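# Put the sieve basket onto the juicer's drive spindle

## Task

Lower the sieve basket so that it sits properly on the drive spindle inside the white bowl ring of the juicer. At the end, neither gripper may be in contact with the basket, and the juicer must still be upright with nothing touching it.

## Robot and tools

Robot: two six-joint arms, left_arm and right_arm, each ending in a two-finger gripper with a wrist camera. Joint order in every row and every result list: waist (joint1), shoulder (joint2), elbow (joint3), wrist pitch (joint4), wrist yaw (joint5), wrist roll (joint6), then the gripper. Wrist yaw runs opposite to the URDF on both arms, so its sign is flipped in everything sent and reported, while the stated ranges keep URDF signs. Stated ranges in rad: waist -2.880 to 2.880, shoulder 0.000 to 3.142, elbow 0.000 to 3.019, wrist pitch -1.693 to 1.571, wrist yaw -1.571 to 1.571, wrist roll -2.094 to 2.094. Real ends may sit 0.084 rad to either side of these.

Frames: the scene frame has its origin at table height, halfway between the nominal arm bases, +z up, +x out over the table, left_arm on +y. Calibrated bases: left_arm at (+0.039, +0.336, 0) m, quat_wxyz (+1.000, 0, 0, +0.026); right_arm at (-0.010, -0.282, 0) m, quat_wxyz (+1.000, 0, 0, +0.015). Each arm's end_effector_position (m) and end_effector_quat_wxyz are given in that arm's own base frame, and may be off by a few cm. That position is the point between the finger pads, about 1 cm short of the tips; fingers point along gripper +z and close along its y. Fixed cameras (cam_high, cam_low) use the scene frame; wrist cameras (cam_left_wrist, cam_right_wrist) are located from joint readings. All images are 896x504.

execute_actions(actions, cameras): actions is a list of up to 15 actions; each action is a list of up to 15 rows, one per 1/30 s step; a short action repeats its final row to fill 15 steps. Every row holds 14 numbers in [-1, 1], both arms always: left_arm's six joint values and its opening, then right_arm's six and opening. Joint values are offsets, scaled so 1.0 equals 2.811 rad (waist, shoulder), 2.53 (elbow), 2.575 (wrist pitch), 8.12 (wrist yaw), 9.528 (wrist roll). Every row's offset counts from the Joint targets at the start of that action, not from the previous row, so sending the same offset again in the next action moves further. Opening is absolute: +1 fully open, -1 closed; the fingers go to where grip_measured reads that value. Sending 0 for a gripper closes it partly, so resend the current command to leave it. An action asking any joint more than 0.084 rad beyond its range is rejected for both arms; a bad first action rejects the whole call. Images come back only for an empty actions list or when cameras names them (["all"] for all).

move(target, speed, blend, opening_speed, grip_force, blocking, cameras): target is one 14-number row, or a list of up to 15 rows, each laid out and scaled as above; all offsets count from the current Joint targets, never from the previous row. Joints move together along interpolated paths (grippers curve), without avoiding obstacles or the other arm. speed is rad/s for the joint with the longest way, 0.01 to 12.57, default 0.5, one value or one per target. blend (rad) rounds corners of a list; 0 stops at each. opening_speed (per second on the -1..1 scale, 0.2 or more) ramps the opening; use it slowly on fragile parts. grip_force is N per finger pad, 10 to 50, one value or one per arm; it persists, lower values close slower. blocking=false returns after about 0.5 s while motion continues. The result adds a move: line such as done, off_target, moving, held or fault, plus limits=held if steps were withheld. Neither done nor off_target tells you about contact.

wait(seconds 0 to 10, cameras) lets time pass holding the last command. stop(cameras) brakes a running move. zoom_image(camera, region [x0, y0, x1, y1] pixels, up to 504 by 504) enlarges part of the latest image of that camera. read_manual(section) gives only licence texts. finished_scene(scene) ends the scene irreversibly; call nothing else after it in that reply. Scene 1 is practice and may be skipped.

Results: Joint positions (rad, then finger gap in m, 0.094 open), Joint velocities (may say within noise), Joint targets (the base for your next offsets), Joint torques (N m, with offsets and noise; numbers 3 and 4 wrap at ±28), grip_measured (opening scale, reads slightly wide when empty and a bit narrow when squeezing), Tool commands, joint sent to its limit, joint command not followed (clearance check altered targets), MOTOR HOT, OVER-TEMPERATURE FAULT.

Motion limits: each joint target stays within a set lead of its measured angle, and a step that would shift a gripper over 110 mm is scaled back, so big moves take several actions. Very small turns may not start. If an arm is stalled pressing on something, command targets back past its measured positions.

Avoid: dropping or releasing moving parts, fast impacts, hard pushes, any contact between the two arms (including a gripper closing on the other one's fingers), hitting the juicer or knocking it over, and anything leaving the table. Holding loads or straining at unreachable poses heats motors; at 100 °C the arm goes limp for 30 s or more. Release by commanding an opening clearly above grip_measured, then back away so nothing touches the basket or juicer.

Each tool is called after "Request:" as a command line: name --argument value for each argument, lists and objects as JSON in quotes; but a table of rows of numbers goes row by row, as --pt "numbers of a row", without its own name.

## Session

Request:
execute_actions --actions '[]'

Scene clock: 0.00 s.
left_arm: end_effector_position=(+0.8142, -0.0905, +0.2216) grip_measured=+1.000 end_effector_quat_wxyz=(+0.344, +0.573, +0.739, -0.082) | right_arm: end_effector_position=(+0.6963, +0.4772, +0.2062) grip_measured=+1.000 end_effector_quat_wxyz=(+0.286, -0.190, +0.910, +0.234)
Joint positions: left_arm=[-0.001 2.314 2.455 -1.206 -0.541 1.176 0.094] | right_arm=[0.554 2.199 2.176 -0.82 0.229 0.23 0.094]
Joint velocities: within noise
Joint torques (N m): no reading
Heat: left arm: hottest waist 28 °C; right arm: hottest shoulder 27 °C.
Joint targets: left_arm=[-0.001 2.309 2.481 -1.203 -0.541 1.176] | right_arm=[0.554 2.201 2.205 -0.816 0.229 0.230]
Tool commands: left_gripper/opening=+1.0 right_gripper/opening=+1.0

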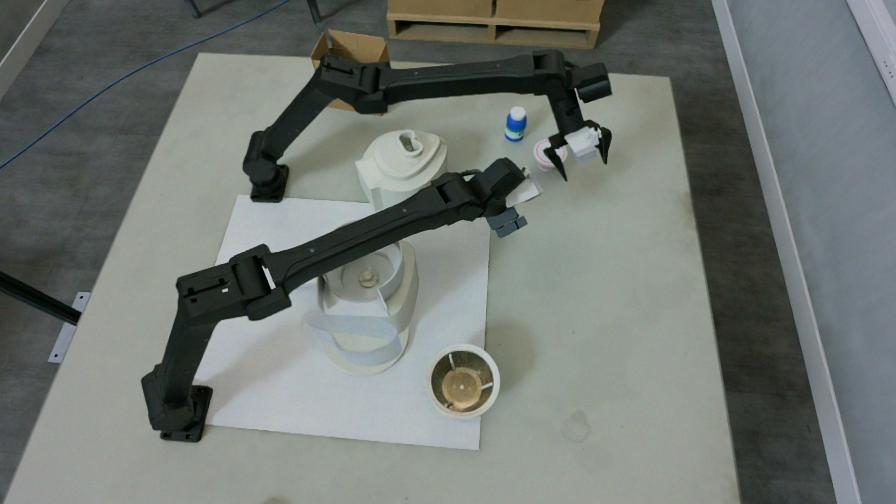

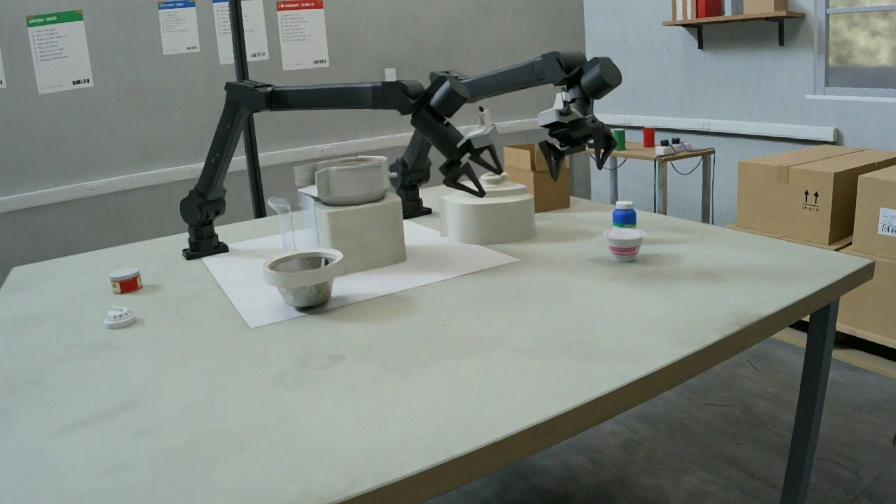

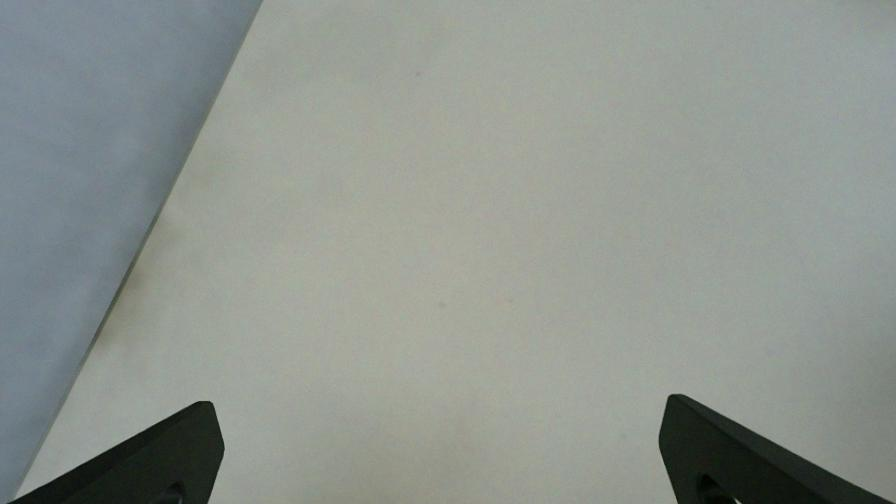

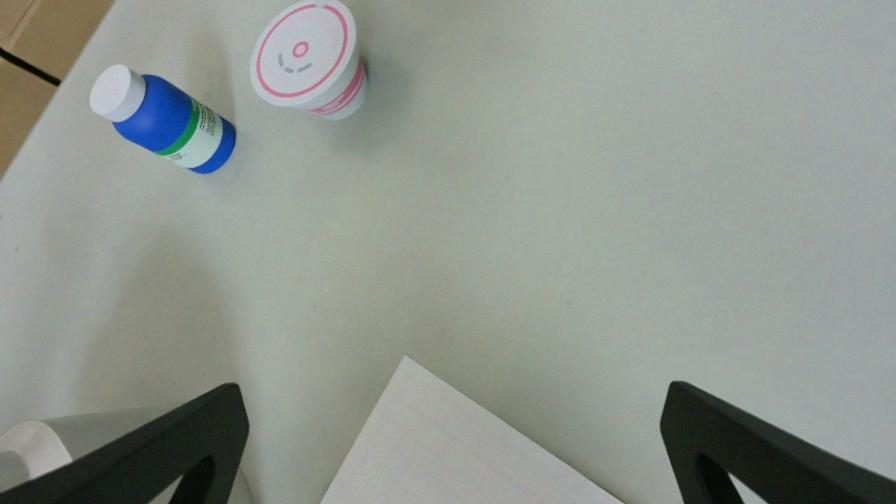

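Request:
zoom_image --camera "cam_high" --region '[280, 200, 532, 430]'

Request:
zoom_image --camera "cam_low" --region '[240, 140, 440, 320]'

Scaled by 2.000 from the camera's 896x504 image, which has a finer 1280x720 frame.

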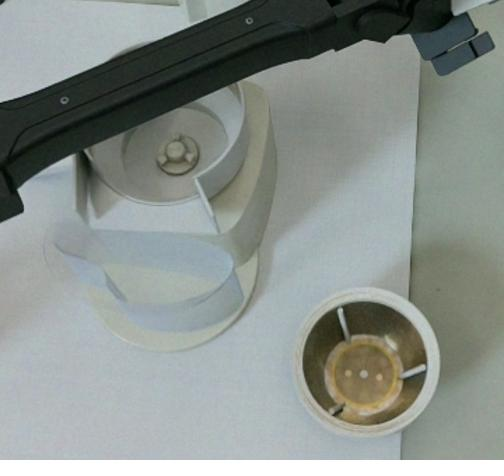

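Scaled by 2.520 from the camera's 896x504 image, which has a finer 1280x720 frame.

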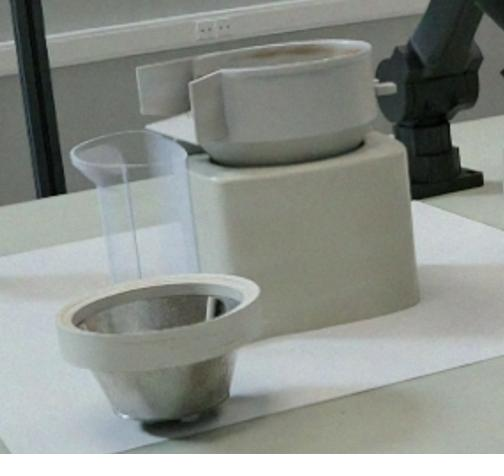

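Request:
move --target '[0,0,0,0,0,0,1,-0.1384,-0.0840,0.0051,-0.3249,-0.0282,-0.02414,1]' --speed 0.8 --cameras '["all"]'

Scene clock: 69.03 s.
left_arm: end_effector_position=(+0.8142, -0.0905, +0.2216) grip_measured=+1.000 end_effector_quat_wxyz=(+0.344, +0.573, +0.739, -0.082) | right_arm: end_effector_position=(+0.6308, +0.1037, +0.2834) grip_measured=+1.000 end_effector_quat_wxyz=(+0.065, -0.078, +0.995, +0.007)
Joint positions: left_arm=[-0.001 2.314 2.455 -1.206 -0.541 1.176 0.094] | right_arm=[0.163 1.973 2.176 -1.642 0.002 0.008 0.094]
Joint torques (N m): left_arm=[1.96 -21.19 8.96 1.35 -0.27 -0.03] | right_arm=[1.32 -21.01 13.57 -0.21 0.03 -0.15]
Heat: left arm: hottest elbow 39 °C; right arm: hottest elbow 36 °C.
Joint targets: left_arm=[-0.001 2.309 2.481 -1.203 -0.541 1.176] | right_arm=[0.165 1.965 2.218 -1.653 0.000 0.000]
move: off_target (right_arm); right_arm: the elbow is farthest, 0.042 rad from its target
camera_calibration:
cam_right_wrist: T_world_to_cam=[[0.148281, -0.988806, -0.0165739, 0.0151883], [-0.952708, -0.147322, 0.265787, 0.581152], [-0.265253, -0.023621, -0.963889, 0.531822], [0, 0, 0, 1]] pos_world=[0.692484, 0.113197, 0.358407]

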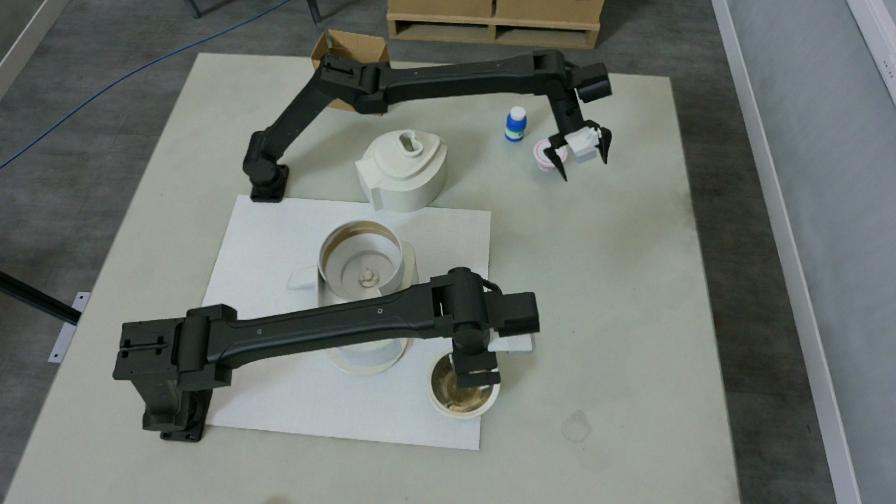

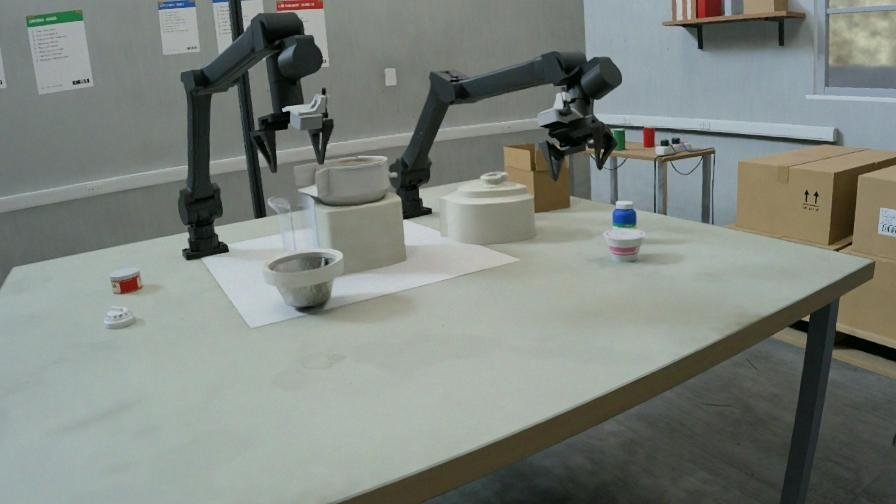

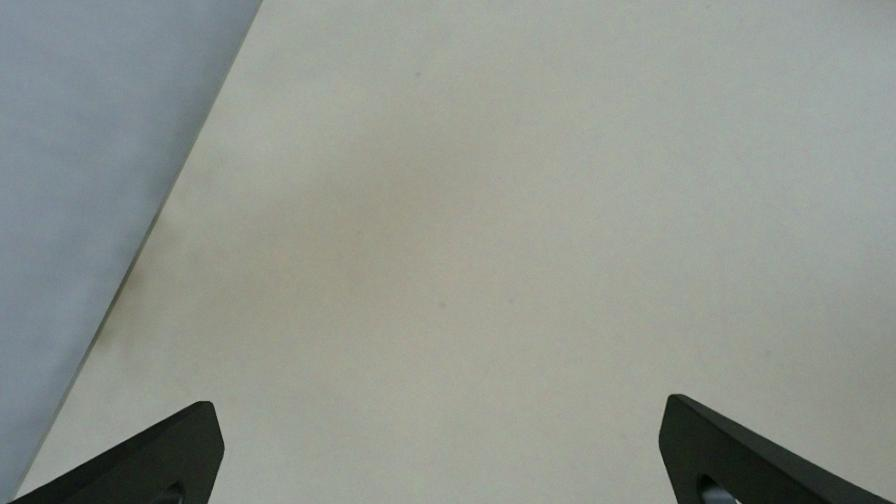

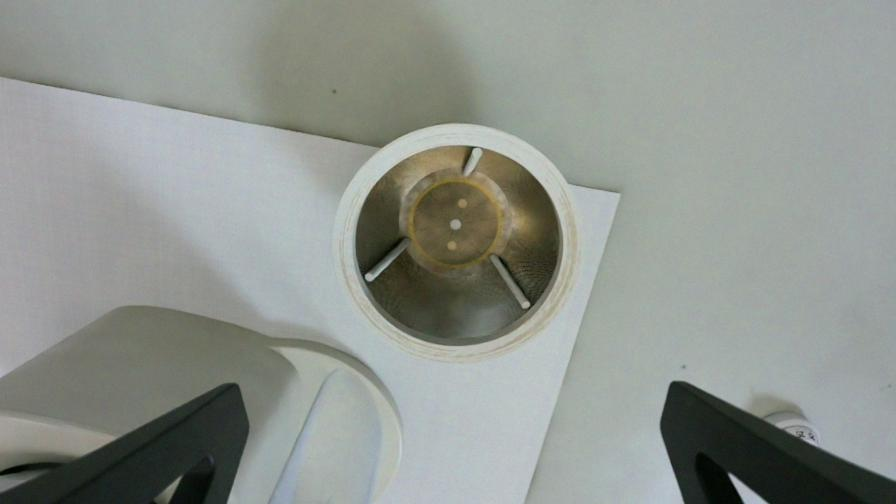

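Request:
zoom_image --camera "cam_high" --region '[280, 190, 448, 310]'

Request:
zoom_image --camera "cam_right_wrist" --region '[320, 110, 600, 370]'

Request:
zoom_image --camera "cam_low" --region '[240, 130, 420, 330]'

Scaled by 3.000 from the camera's 896x504 image, which has a finer 1280x720 frame.

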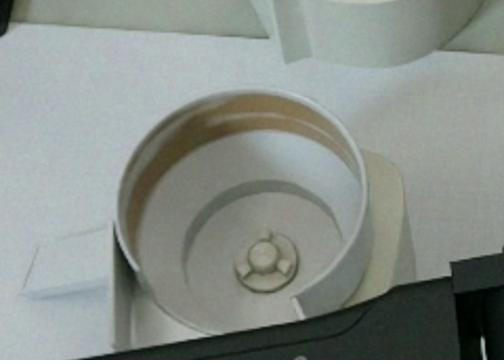

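Scaled by 1.800 from the camera's 896x504 image, which has a finer 1280x720 frame.

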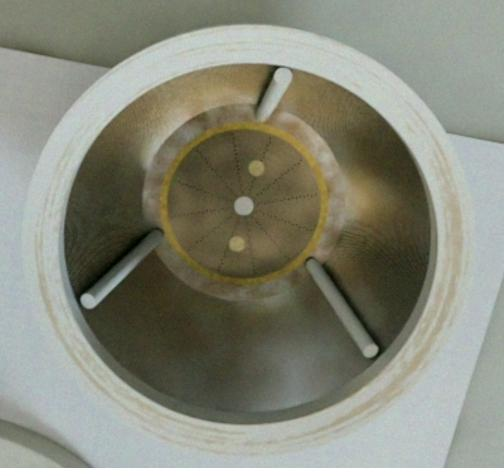

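Scaled by 2.520 from the camera's 896x504 image, which has a finer 1280x720 frame.

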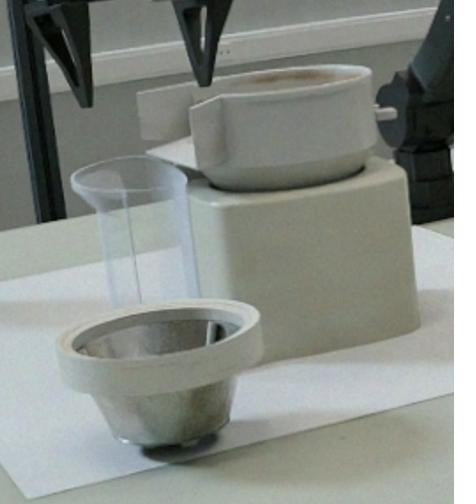

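Request:
move --target '[0,0,0,0,0,0,1,0.1658,-0.1512,-0.1597,0.0072,0,0,1]' --speed 0.6 --cameras '["all"]'

Scene clock: 107.93 s.
left_arm: end_effector_position=(+0.8142, -0.0905, +0.2216) grip_measured=+1.000 end_effector_quat_wxyz=(+0.344, +0.573, +0.739, -0.082) | right_arm: end_effector_position=(+0.4002, +0.2943, +0.3784) grip_measured=+1.000 end_effector_quat_wxyz=(+0.103, -0.308, +0.945, +0.035)
Joint positions: left_arm=[-0.001 2.314 2.455 -1.206 -0.541 1.176 0.094] | right_arm=[0.635 1.537 1.827 -1.642 0.001 0.006 0.094]
Joint torques (N m): left_arm=[1.96 -21.19 8.96 1.29 -0.27 -0.03] | right_arm=[0.97 -12.81 8.92 0.72 0.07 -0.14]
Heat: left arm: hottest elbow 40 °C; right arm: hottest elbow 39 °C.
Joint targets: left_arm=[-0.001 2.309 2.481 -1.203 -0.541 1.176] | right_arm=[0.631 1.540 1.813 -1.635 0.000 0.000]
move: done
camera_calibration:
cam_right_wrist: T_world_to_cam=[[0.583891, -0.811663, -0.0165829, 0.0128848], [-0.796664, -0.576792, 0.180657, 0.460543], [-0.156198, -0.092273, -0.983406, 0.550702], [0, 0, 0, 1]] pos_world=[0.445393, 0.326911, 0.458577]

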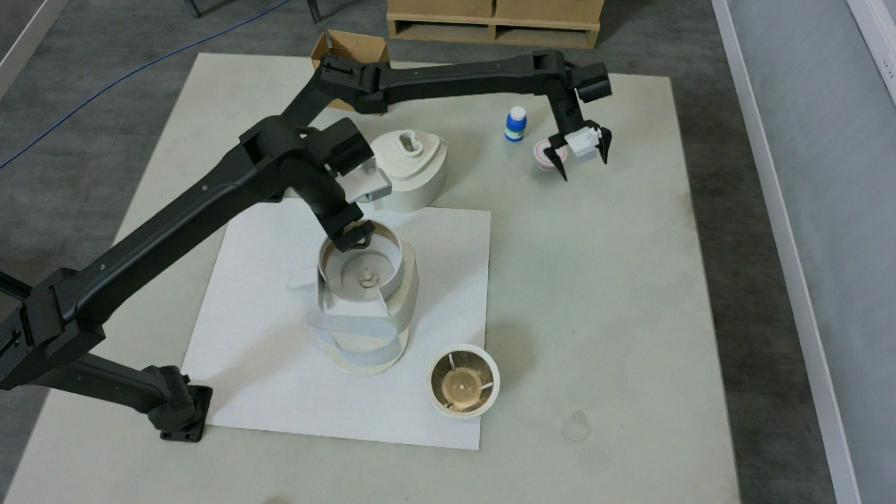

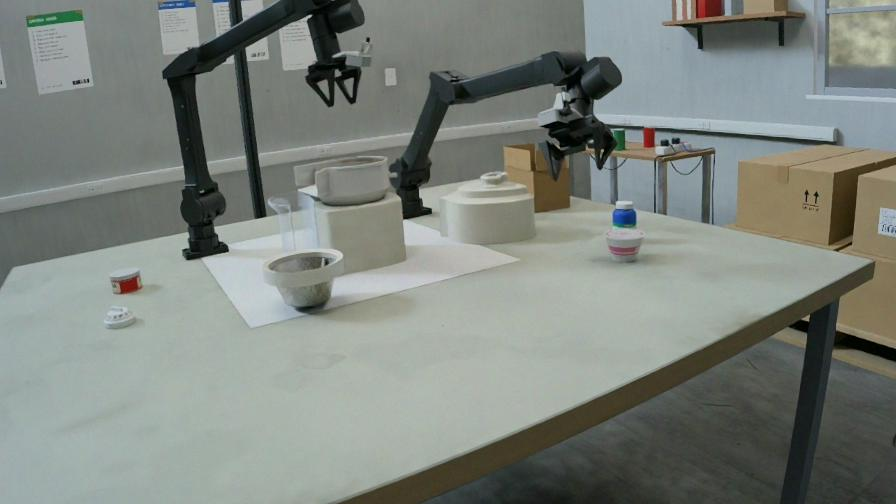

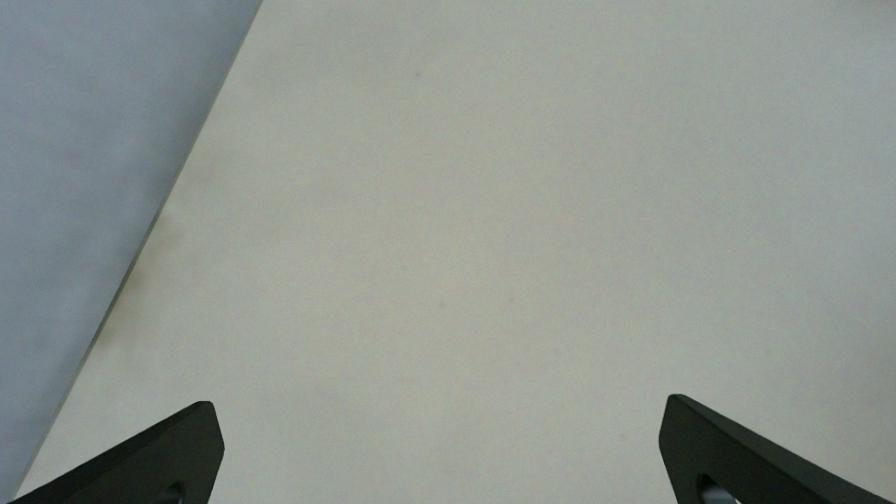

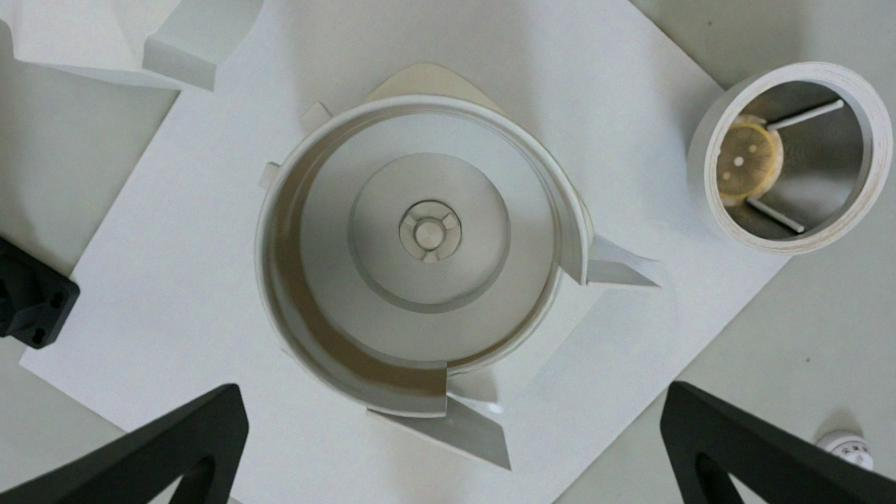

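Request:
zoom_image --camera "cam_right_wrist" --region '[240, 80, 620, 440]'

Request:
zoom_image --camera "cam_right_wrist" --region '[380, 186, 480, 286]'

Request:
zoom_image --camera "cam_high" --region '[300, 210, 440, 390]'

Scaled by 1.326 from the camera's 896x504 image, which has a finer 1280x720 frame.

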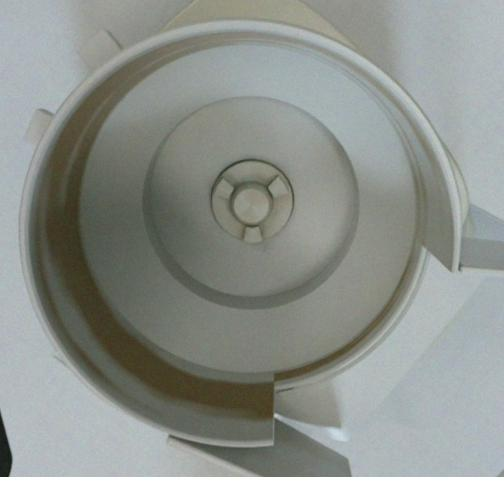

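Scaled by 5.040 from the camera's 896x504 image, which has a finer 1280x720 frame.

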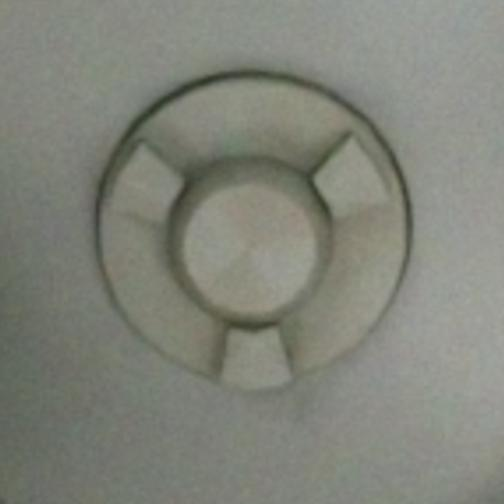

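Scaled by 2.800 from the camera's 896x504 image, which has a finer 1280x720 frame.

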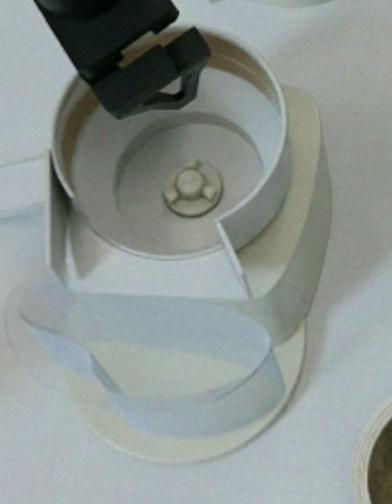

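Request:
move --target '[0,0,0,0,0,0,1,-0.20655,0.18545,0.06221,0.06023,0,-0.01847,0.1]' --speed 0.6 --cameras '["cam_high","cam_low","cam_right_wrist"]'

Scene clock: 195.23 s.
left_arm: end_effector_position=(+0.8142, -0.0905, +0.2216) grip_measured=+1.000 end_effector_quat_wxyz=(+0.344, +0.573, +0.739, -0.082) | right_arm: end_effector_position=(+0.6207, +0.0234, +0.1286) grip_measured=+0.102 end_effector_quat_wxyz=(-0.034, -0.103, +0.994, +0.002)
Joint positions: left_arm=[-0.001 2.314 2.455 -1.206 -0.541 1.176 0.094] | right_arm=[0.038 2.061 1.913 -1.49 0 -0.169 0.052]
Joint torques (N m): left_arm=[1.96 -21.13 9.01 1.31 -0.28 -0.03] | right_arm=[1.9 -21.95 14.48 0.31 0.1 -0.13]
Heat: left arm: hottest elbow 42 °C; right arm: hottest elbow 37 °C.
Joint targets: left_arm=[-0.001 2.309 2.481 -1.203 -0.541 1.176] | right_arm=[0.051 2.061 1.971 -1.479 0.000 -0.176]
move: off_target (right_arm); right_arm: the elbow is farthest, 0.058 rad from its target
camera_calibration:
cam_right_wrist: T_world_to_cam=[[0.195785, -0.980368, -0.023393, -0.0941778], [-0.873623, -0.185205, 0.44998, 0.52906], [-0.445478, -0.0676626, -0.892732, 0.481782], [0, 0, 0, 1]] pos_world=[0.695261, 0.0382541, 0.189833]
Images, in order (width x height): cam_high 896x504, cam_low 896x504, cam_right_wrist 896x504.

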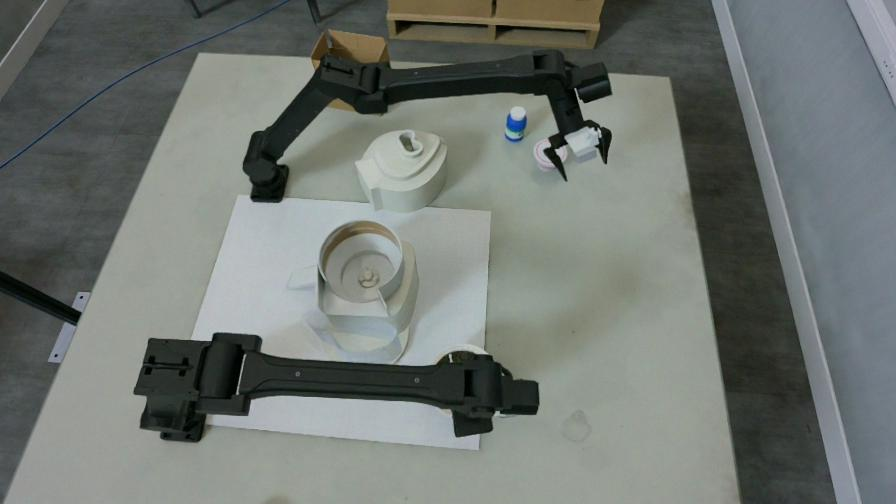

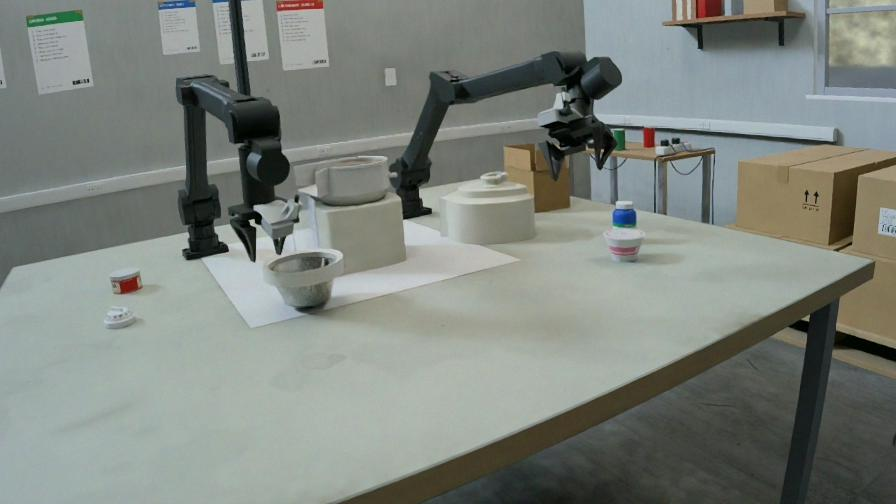

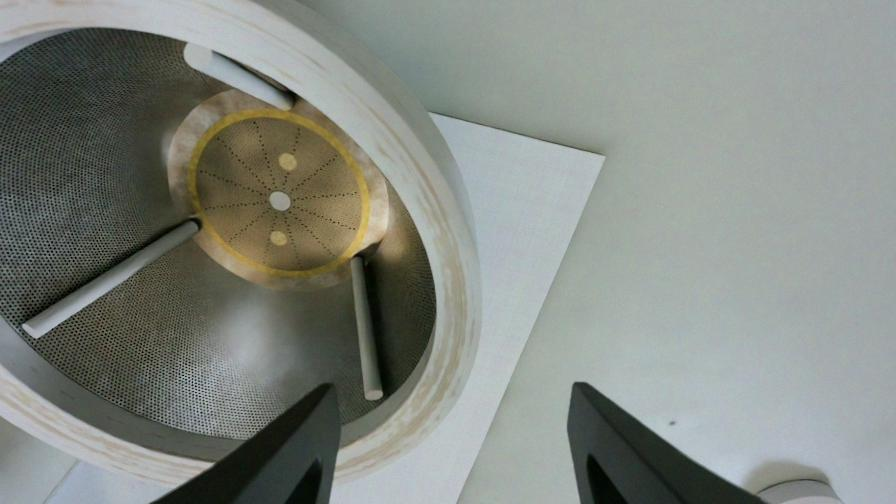

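Request:
move --target '[0,0,0,0,0,0,1,0,-0.0027,-0.0569,0.0478,0,0,0.1]' --speed 0.2 --cameras '["cam_low","cam_right_wrist"]'

Scene clock: 213.67 s.
left_arm: end_effector_position=(+0.8142, -0.0905, +0.2216) grip_measured=+1.000 end_effector_quat_wxyz=(+0.344, +0.573, +0.739, -0.082) | right_arm: end_effector_position=(+0.6266, +0.0236, +0.0997) grip_measured=+0.102 end_effector_quat_wxyz=(-0.011, -0.103, +0.995, +0.001)
Joint positions: left_arm=[-0.001 2.314 2.455 -1.206 -0.541 1.176 0.094] | right_arm=[0.038 2.061 1.837 -1.369 0 -0.169 0.052]
Joint torques (N m): left_arm=[1.85 -21.07 9.02 1.29 -0.27 -0.02] | right_arm=[2.02 -22.3 8.8 0.46 0.11 -0.17]
Heat: left arm: hottest elbow 42 °C; right arm: hottest elbow 37 °C.
Joint targets: left_arm=[-0.001 2.309 2.481 -1.203 -0.541 1.176] | right_arm=[0.051 2.054 1.827 -1.356 0.000 -0.177]
move: done
camera_calibration:
cam_right_wrist: T_world_to_cam=[[0.197083, -0.980254, -0.0161067, -0.0972727], [-0.893064, -0.186283, 0.409554, 0.563465], [-0.404467, -0.066332, -0.912144, 0.434813], [0, 0, 0, 1]] pos_world=[0.698249, 0.0384541, 0.164276]
Images, in order (width x height): cam_low 896x504, cam_right_wrist 896x504.

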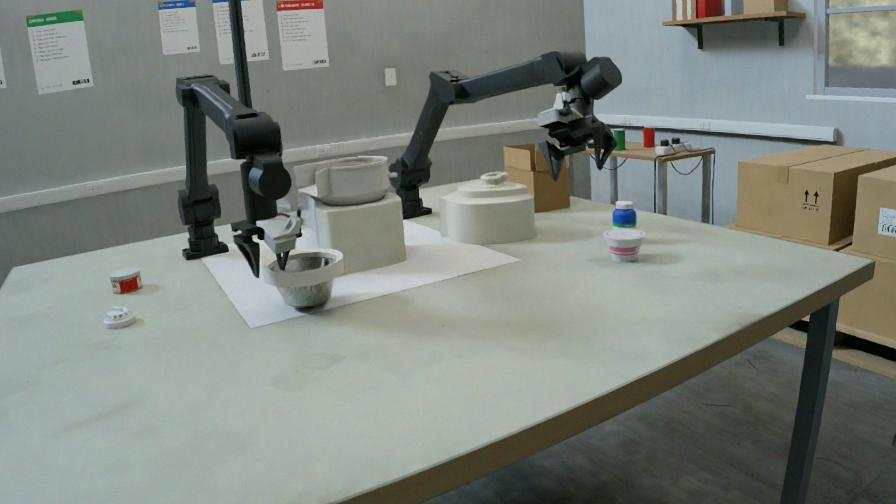

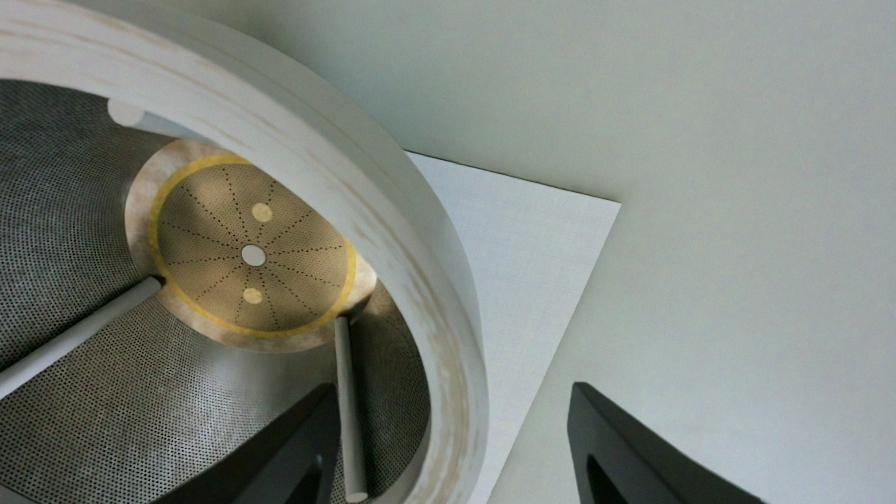

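Request:
zoom_image --camera "cam_right_wrist" --region '[300, 250, 620, 504]'

Request:
zoom_image --camera "cam_low" --region '[220, 200, 360, 320]'

Scaled by 1.575 from the camera's 896x504 image, which has a finer 1280x720 frame.

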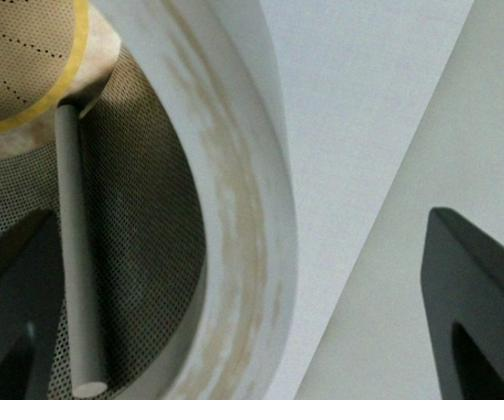

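Scaled by 3.600 from the camera's 896x504 image, which has a finer 1280x720 frame.

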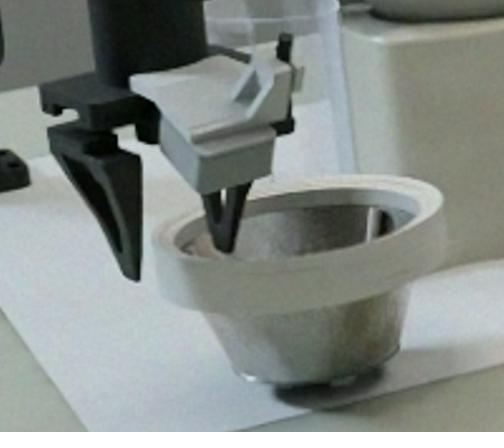

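Request:
move --target '[0,0,0,0,0,0,1,0,0,-0.02095,0.0268,0,0,0.1]' --speed 0.1 --cameras '["cam_low","cam_right_wrist"]'

Scene clock: 244.23 s.
left_arm: end_effector_position=(+0.8142, -0.0905, +0.2216) grip_measured=+1.000 end_effector_quat_wxyz=(+0.344, +0.573, +0.739, -0.082) | right_arm: end_effector_position=(+0.6266, +0.0236, +0.0811) grip_measured=+0.102 end_effector_quat_wxyz=(-0.002, -0.103, +0.995, +0.000)
Joint positions: left_arm=[-0.001 2.314 2.455 -1.206 -0.541 1.176 0.094] | right_arm=[0.038 2.061 1.787 -1.3 0 -0.169 0.052]
Joint torques (N m): left_arm=[1.9 -21.13 8.92 1.28 -0.27 -0.03] | right_arm=[1.79 -21.77 8.65 0.43 0.11 -0.16]
Heat: left arm: hottest elbow 43 °C; right arm: hottest shoulder 39 °C.
Joint targets: left_arm=[-0.001 2.309 2.481 -1.203 -0.541 1.176] | right_arm=[0.051 2.054 1.774 -1.287 0.000 -0.177]
move: done
camera_calibration:
cam_right_wrist: T_world_to_cam=[[0.197328, -0.98025, -0.013104, -0.0980221], [-0.900675, -0.186555, 0.392405, 0.577245], [-0.3871, -0.0656299, -0.919699, 0.407625], [0, 0, 0, 1]] pos_world=[0.697044, 0.0383539, 0.147094]
Images, in order (width x height): cam_low 896x504, cam_right_wrist 896x504.

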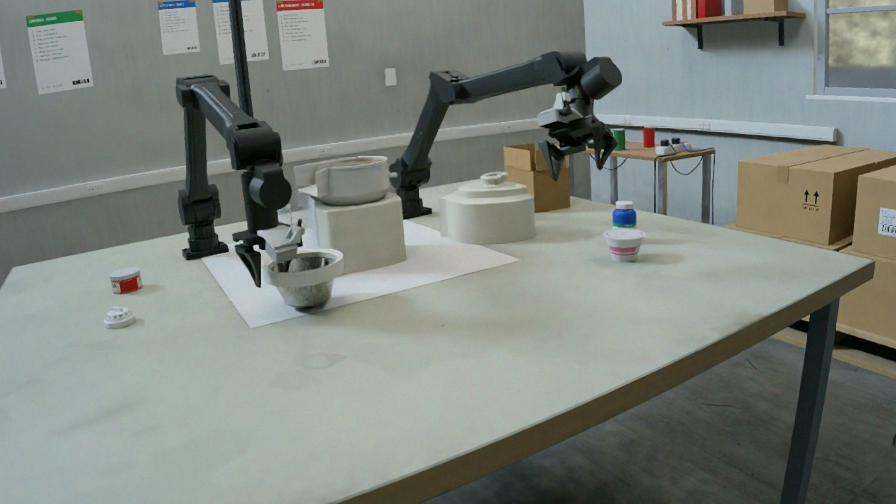

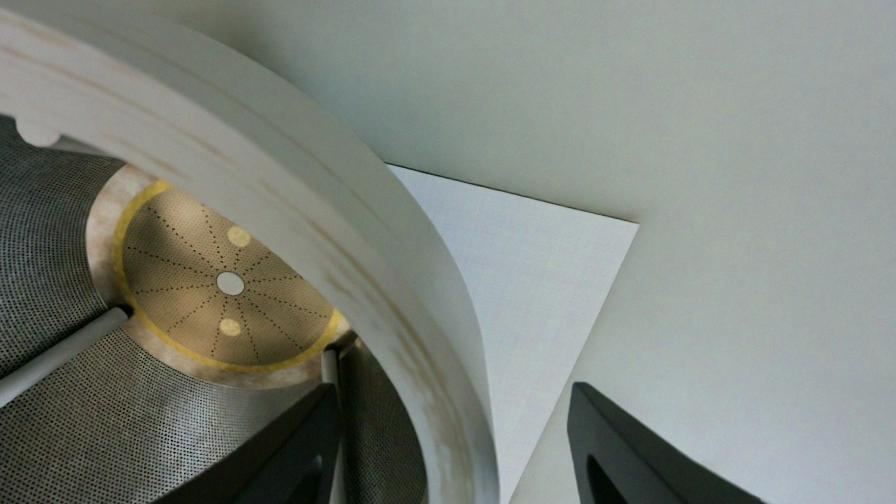

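Request:
move --target '[0,0,0,0,0,0,1,0,0,0,0,0,0,-0.95]' --opening_speed 0.4 --cameras '["cam_low","cam_right_wrist"]'

Scene clock: 251.80 s.
left_arm: end_effector_position=(+0.8142, -0.0905, +0.2216) grip_measured=+1.000 end_effector_quat_wxyz=(+0.344, +0.573, +0.739, -0.082) | right_arm: end_effector_position=(+0.6269, +0.0245, +0.0830) grip_measured=-0.687 end_effector_quat_wxyz=(+0.001, -0.104, +0.995, +0.003)
Joint positions: left_arm=[-0.001 2.314 2.455 -1.206 -0.541 1.176 0.094] | right_arm=[0.038 2.058 1.787 -1.299 0.005 -0.169 0.015]
Joint torques (N m): left_arm=[2.02 -21.19 8.98 1.31 -0.27 -0.02] | right_arm=[2.02 -21.71 8.57 0.32 -0.06 -0.18]
Heat: left arm: hottest elbow 43 °C; right arm: hottest shoulder 39 °C.
Joint targets: left_arm=[-0.001 2.309 2.481 -1.203 -0.541 1.176] | right_arm=[0.051 2.054 1.774 -1.287 0.000 -0.177]
move: done
camera_calibration:
cam_right_wrist: T_world_to_cam=[[0.19781, -0.980086, -0.0174069, -0.0971259], [-0.902038, -0.18895, 0.388105, 0.578267], [-0.383665, -0.0610693, -0.921451, 0.407417], [0, 0, 0, 1]] pos_world=[0.697143, 0.0389528, 0.149296]
Images, in order (width x height): cam_low 896x504, cam_right_wrist 896x504.

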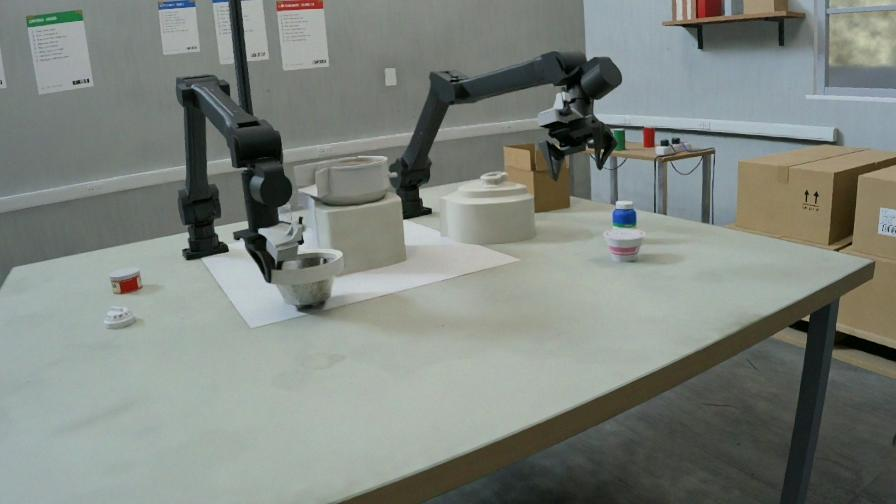

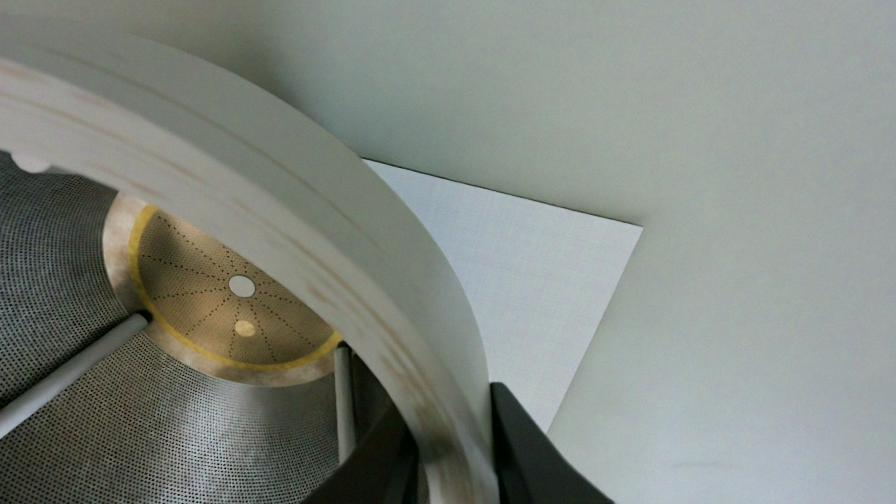

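Request:
move --target '[0,0,0,0,0,0,1,0,-0.0149,0.0711,-0.0614,0,0,-0.95]' --speed 0.15 --cameras '["cam_low","cam_right_wrist"]'

Request:
zoom_image --camera "cam_low" --region '[210, 170, 370, 310]'

Scene clock: 259.20 s.
left_arm: end_effector_position=(+0.8142, -0.0905, +0.2216) grip_measured=+1.000 end_effector_quat_wxyz=(+0.344, +0.573, +0.739, -0.082) | right_arm: end_effector_position=(+0.6251, +0.0241, +0.1278) grip_measured=-0.698 end_effector_quat_wxyz=(-0.012, -0.104, +0.994, +0.001)
Joint positions: left_arm=[-0.001 2.314 2.455 -1.206 -0.541 1.176 0.094] | right_arm=[0.039 2.043 1.882 -1.434 0.001 -0.169 0.014]
Joint torques (N m): left_arm=[2.02 -21.19 9.01 1.31 -0.27 -0.02] | right_arm=[2.02 -24.23 15.69 -0.64 0.09 -0.15]
Heat: left arm: hottest elbow 43 °C; right arm: hottest elbow 39 °C.
Joint targets: left_arm=[-0.001 2.309 2.481 -1.203 -0.541 1.176] | right_arm=[0.051 2.012 1.954 -1.446 0.000 -0.177]
move: off_target (right_arm); right_arm: the elbow is farthest, 0.072 rad from its target
camera_calibration:
cam_right_wrist: T_world_to_cam=[[0.198206, -0.980016, -0.0168279, -0.096706], [-0.892032, -0.187473, 0.411259, 0.5498], [-0.406195, -0.0665029, -0.911363, 0.46097], [0, 0, 0, 1]] pos_world=[0.69685, 0.0389551, 0.192374]
Images, in order (width x height): cam_low 896x504, cam_right_wrist 896x504.

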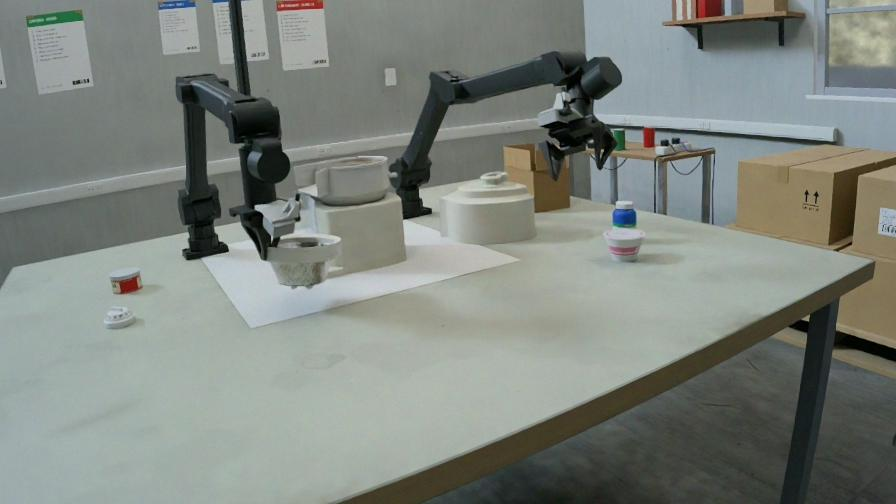

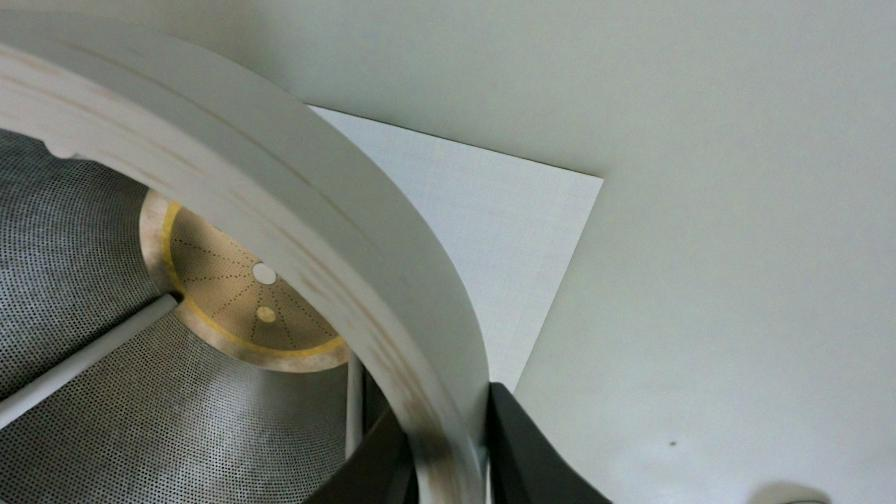

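Scaled by 3.150 from the camera's 896x504 image, which has a finer 1280x720 frame.

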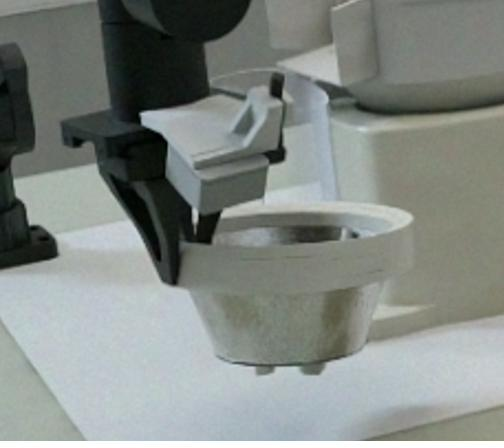

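Request:
move --target '[0,0,0,0,0,0,1,0,-0.2351,-0.3074,0.4352,0,0,-0.95]' --speed 0.5 --cameras '["cam_low","cam_right_wrist","cam_left_wrist"]'

Request:
zoom_image --camera "cam_low" --region '[230, 60, 390, 200]'

Scene clock: 276.30 s.
left_arm: end_effector_position=(+0.8142, -0.0905, +0.2216) grip_measured=+1.000 end_effector_quat_wxyz=(+0.344, +0.573, +0.739, -0.082) | right_arm: end_effector_position=(+0.6002, +0.0231, +0.3145) grip_measured=-0.699 end_effector_quat_wxyz=(+0.490, -0.095, +0.866, -0.034)
Joint positions: left_arm=[-0.001 2.314 2.455 -1.206 -0.541 1.176 0.094] | right_arm=[0.039 1.371 1.181 -0.355 0.001 -0.179 0.014]
Joint torques (N m): left_arm=[1.9 -21.25 9.01 1.32 -0.27 -0.01] | right_arm=[2.08 -13.04 10.93 2.69 0.1 -0.06]
Heat: left arm: hottest elbow 43 °C; right arm: hottest elbow 44 °C.
Joint targets: left_arm=[-0.001 2.309 2.481 -1.203 -0.541 1.176] | right_arm=[0.051 1.351 1.176 -0.325 0.000 -0.176]
move: done
camera_calibration:
cam_right_wrist: T_world_to_cam=[[0.137157, -0.980904, 0.137899, -0.101571], [-0.796119, -0.191997, -0.573874, 0.703073], [0.589392, -0.0310732, -0.80725, -0.010317], [0, 0, 0, 1]] pos_world=[0.579742, 0.0350359, 0.409154]
Images, in order (width x height): cam_low 896x504, cam_left_wrist 896x504, cam_right_wrist 896x504.

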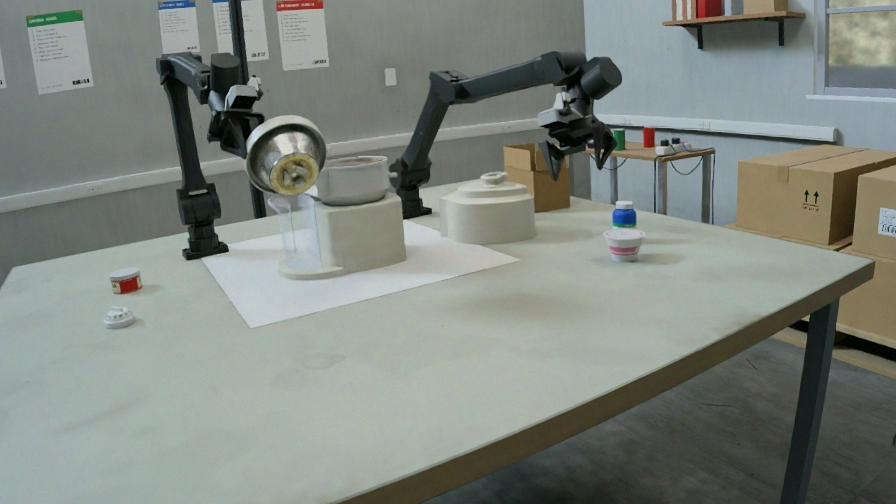

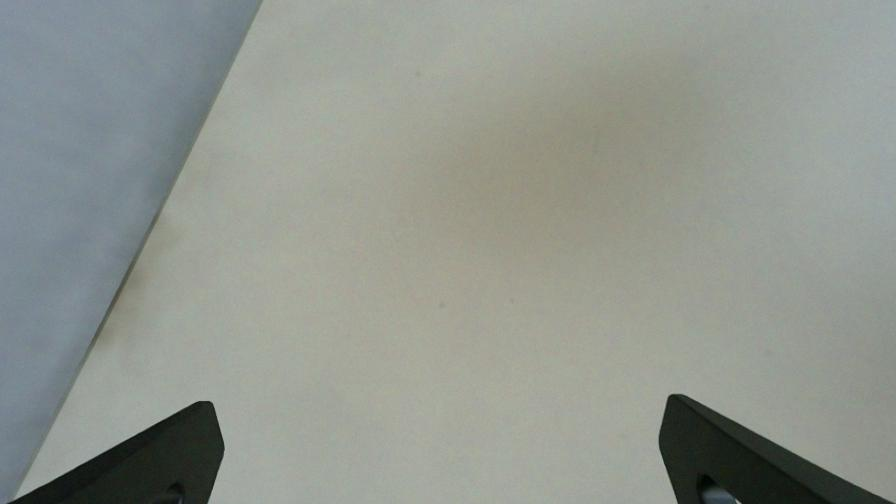

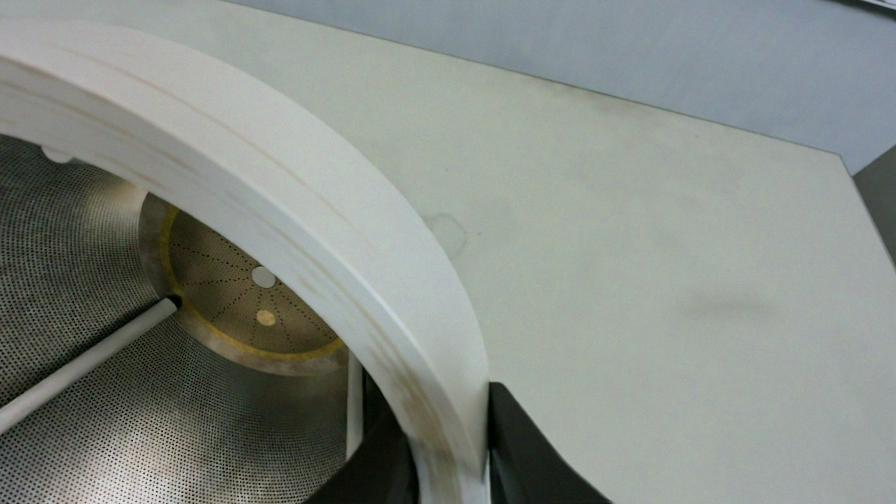

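Scaled by 3.150 from the camera's 896x504 image, which has a finer 1280x720 frame.

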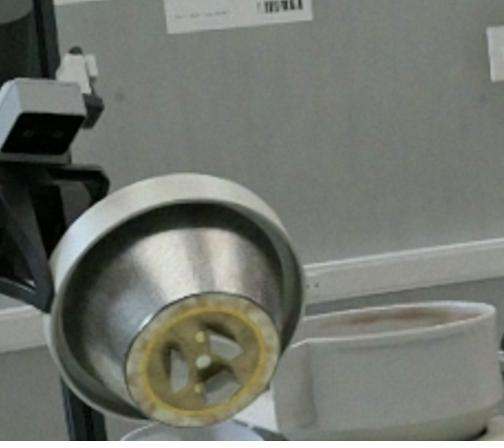

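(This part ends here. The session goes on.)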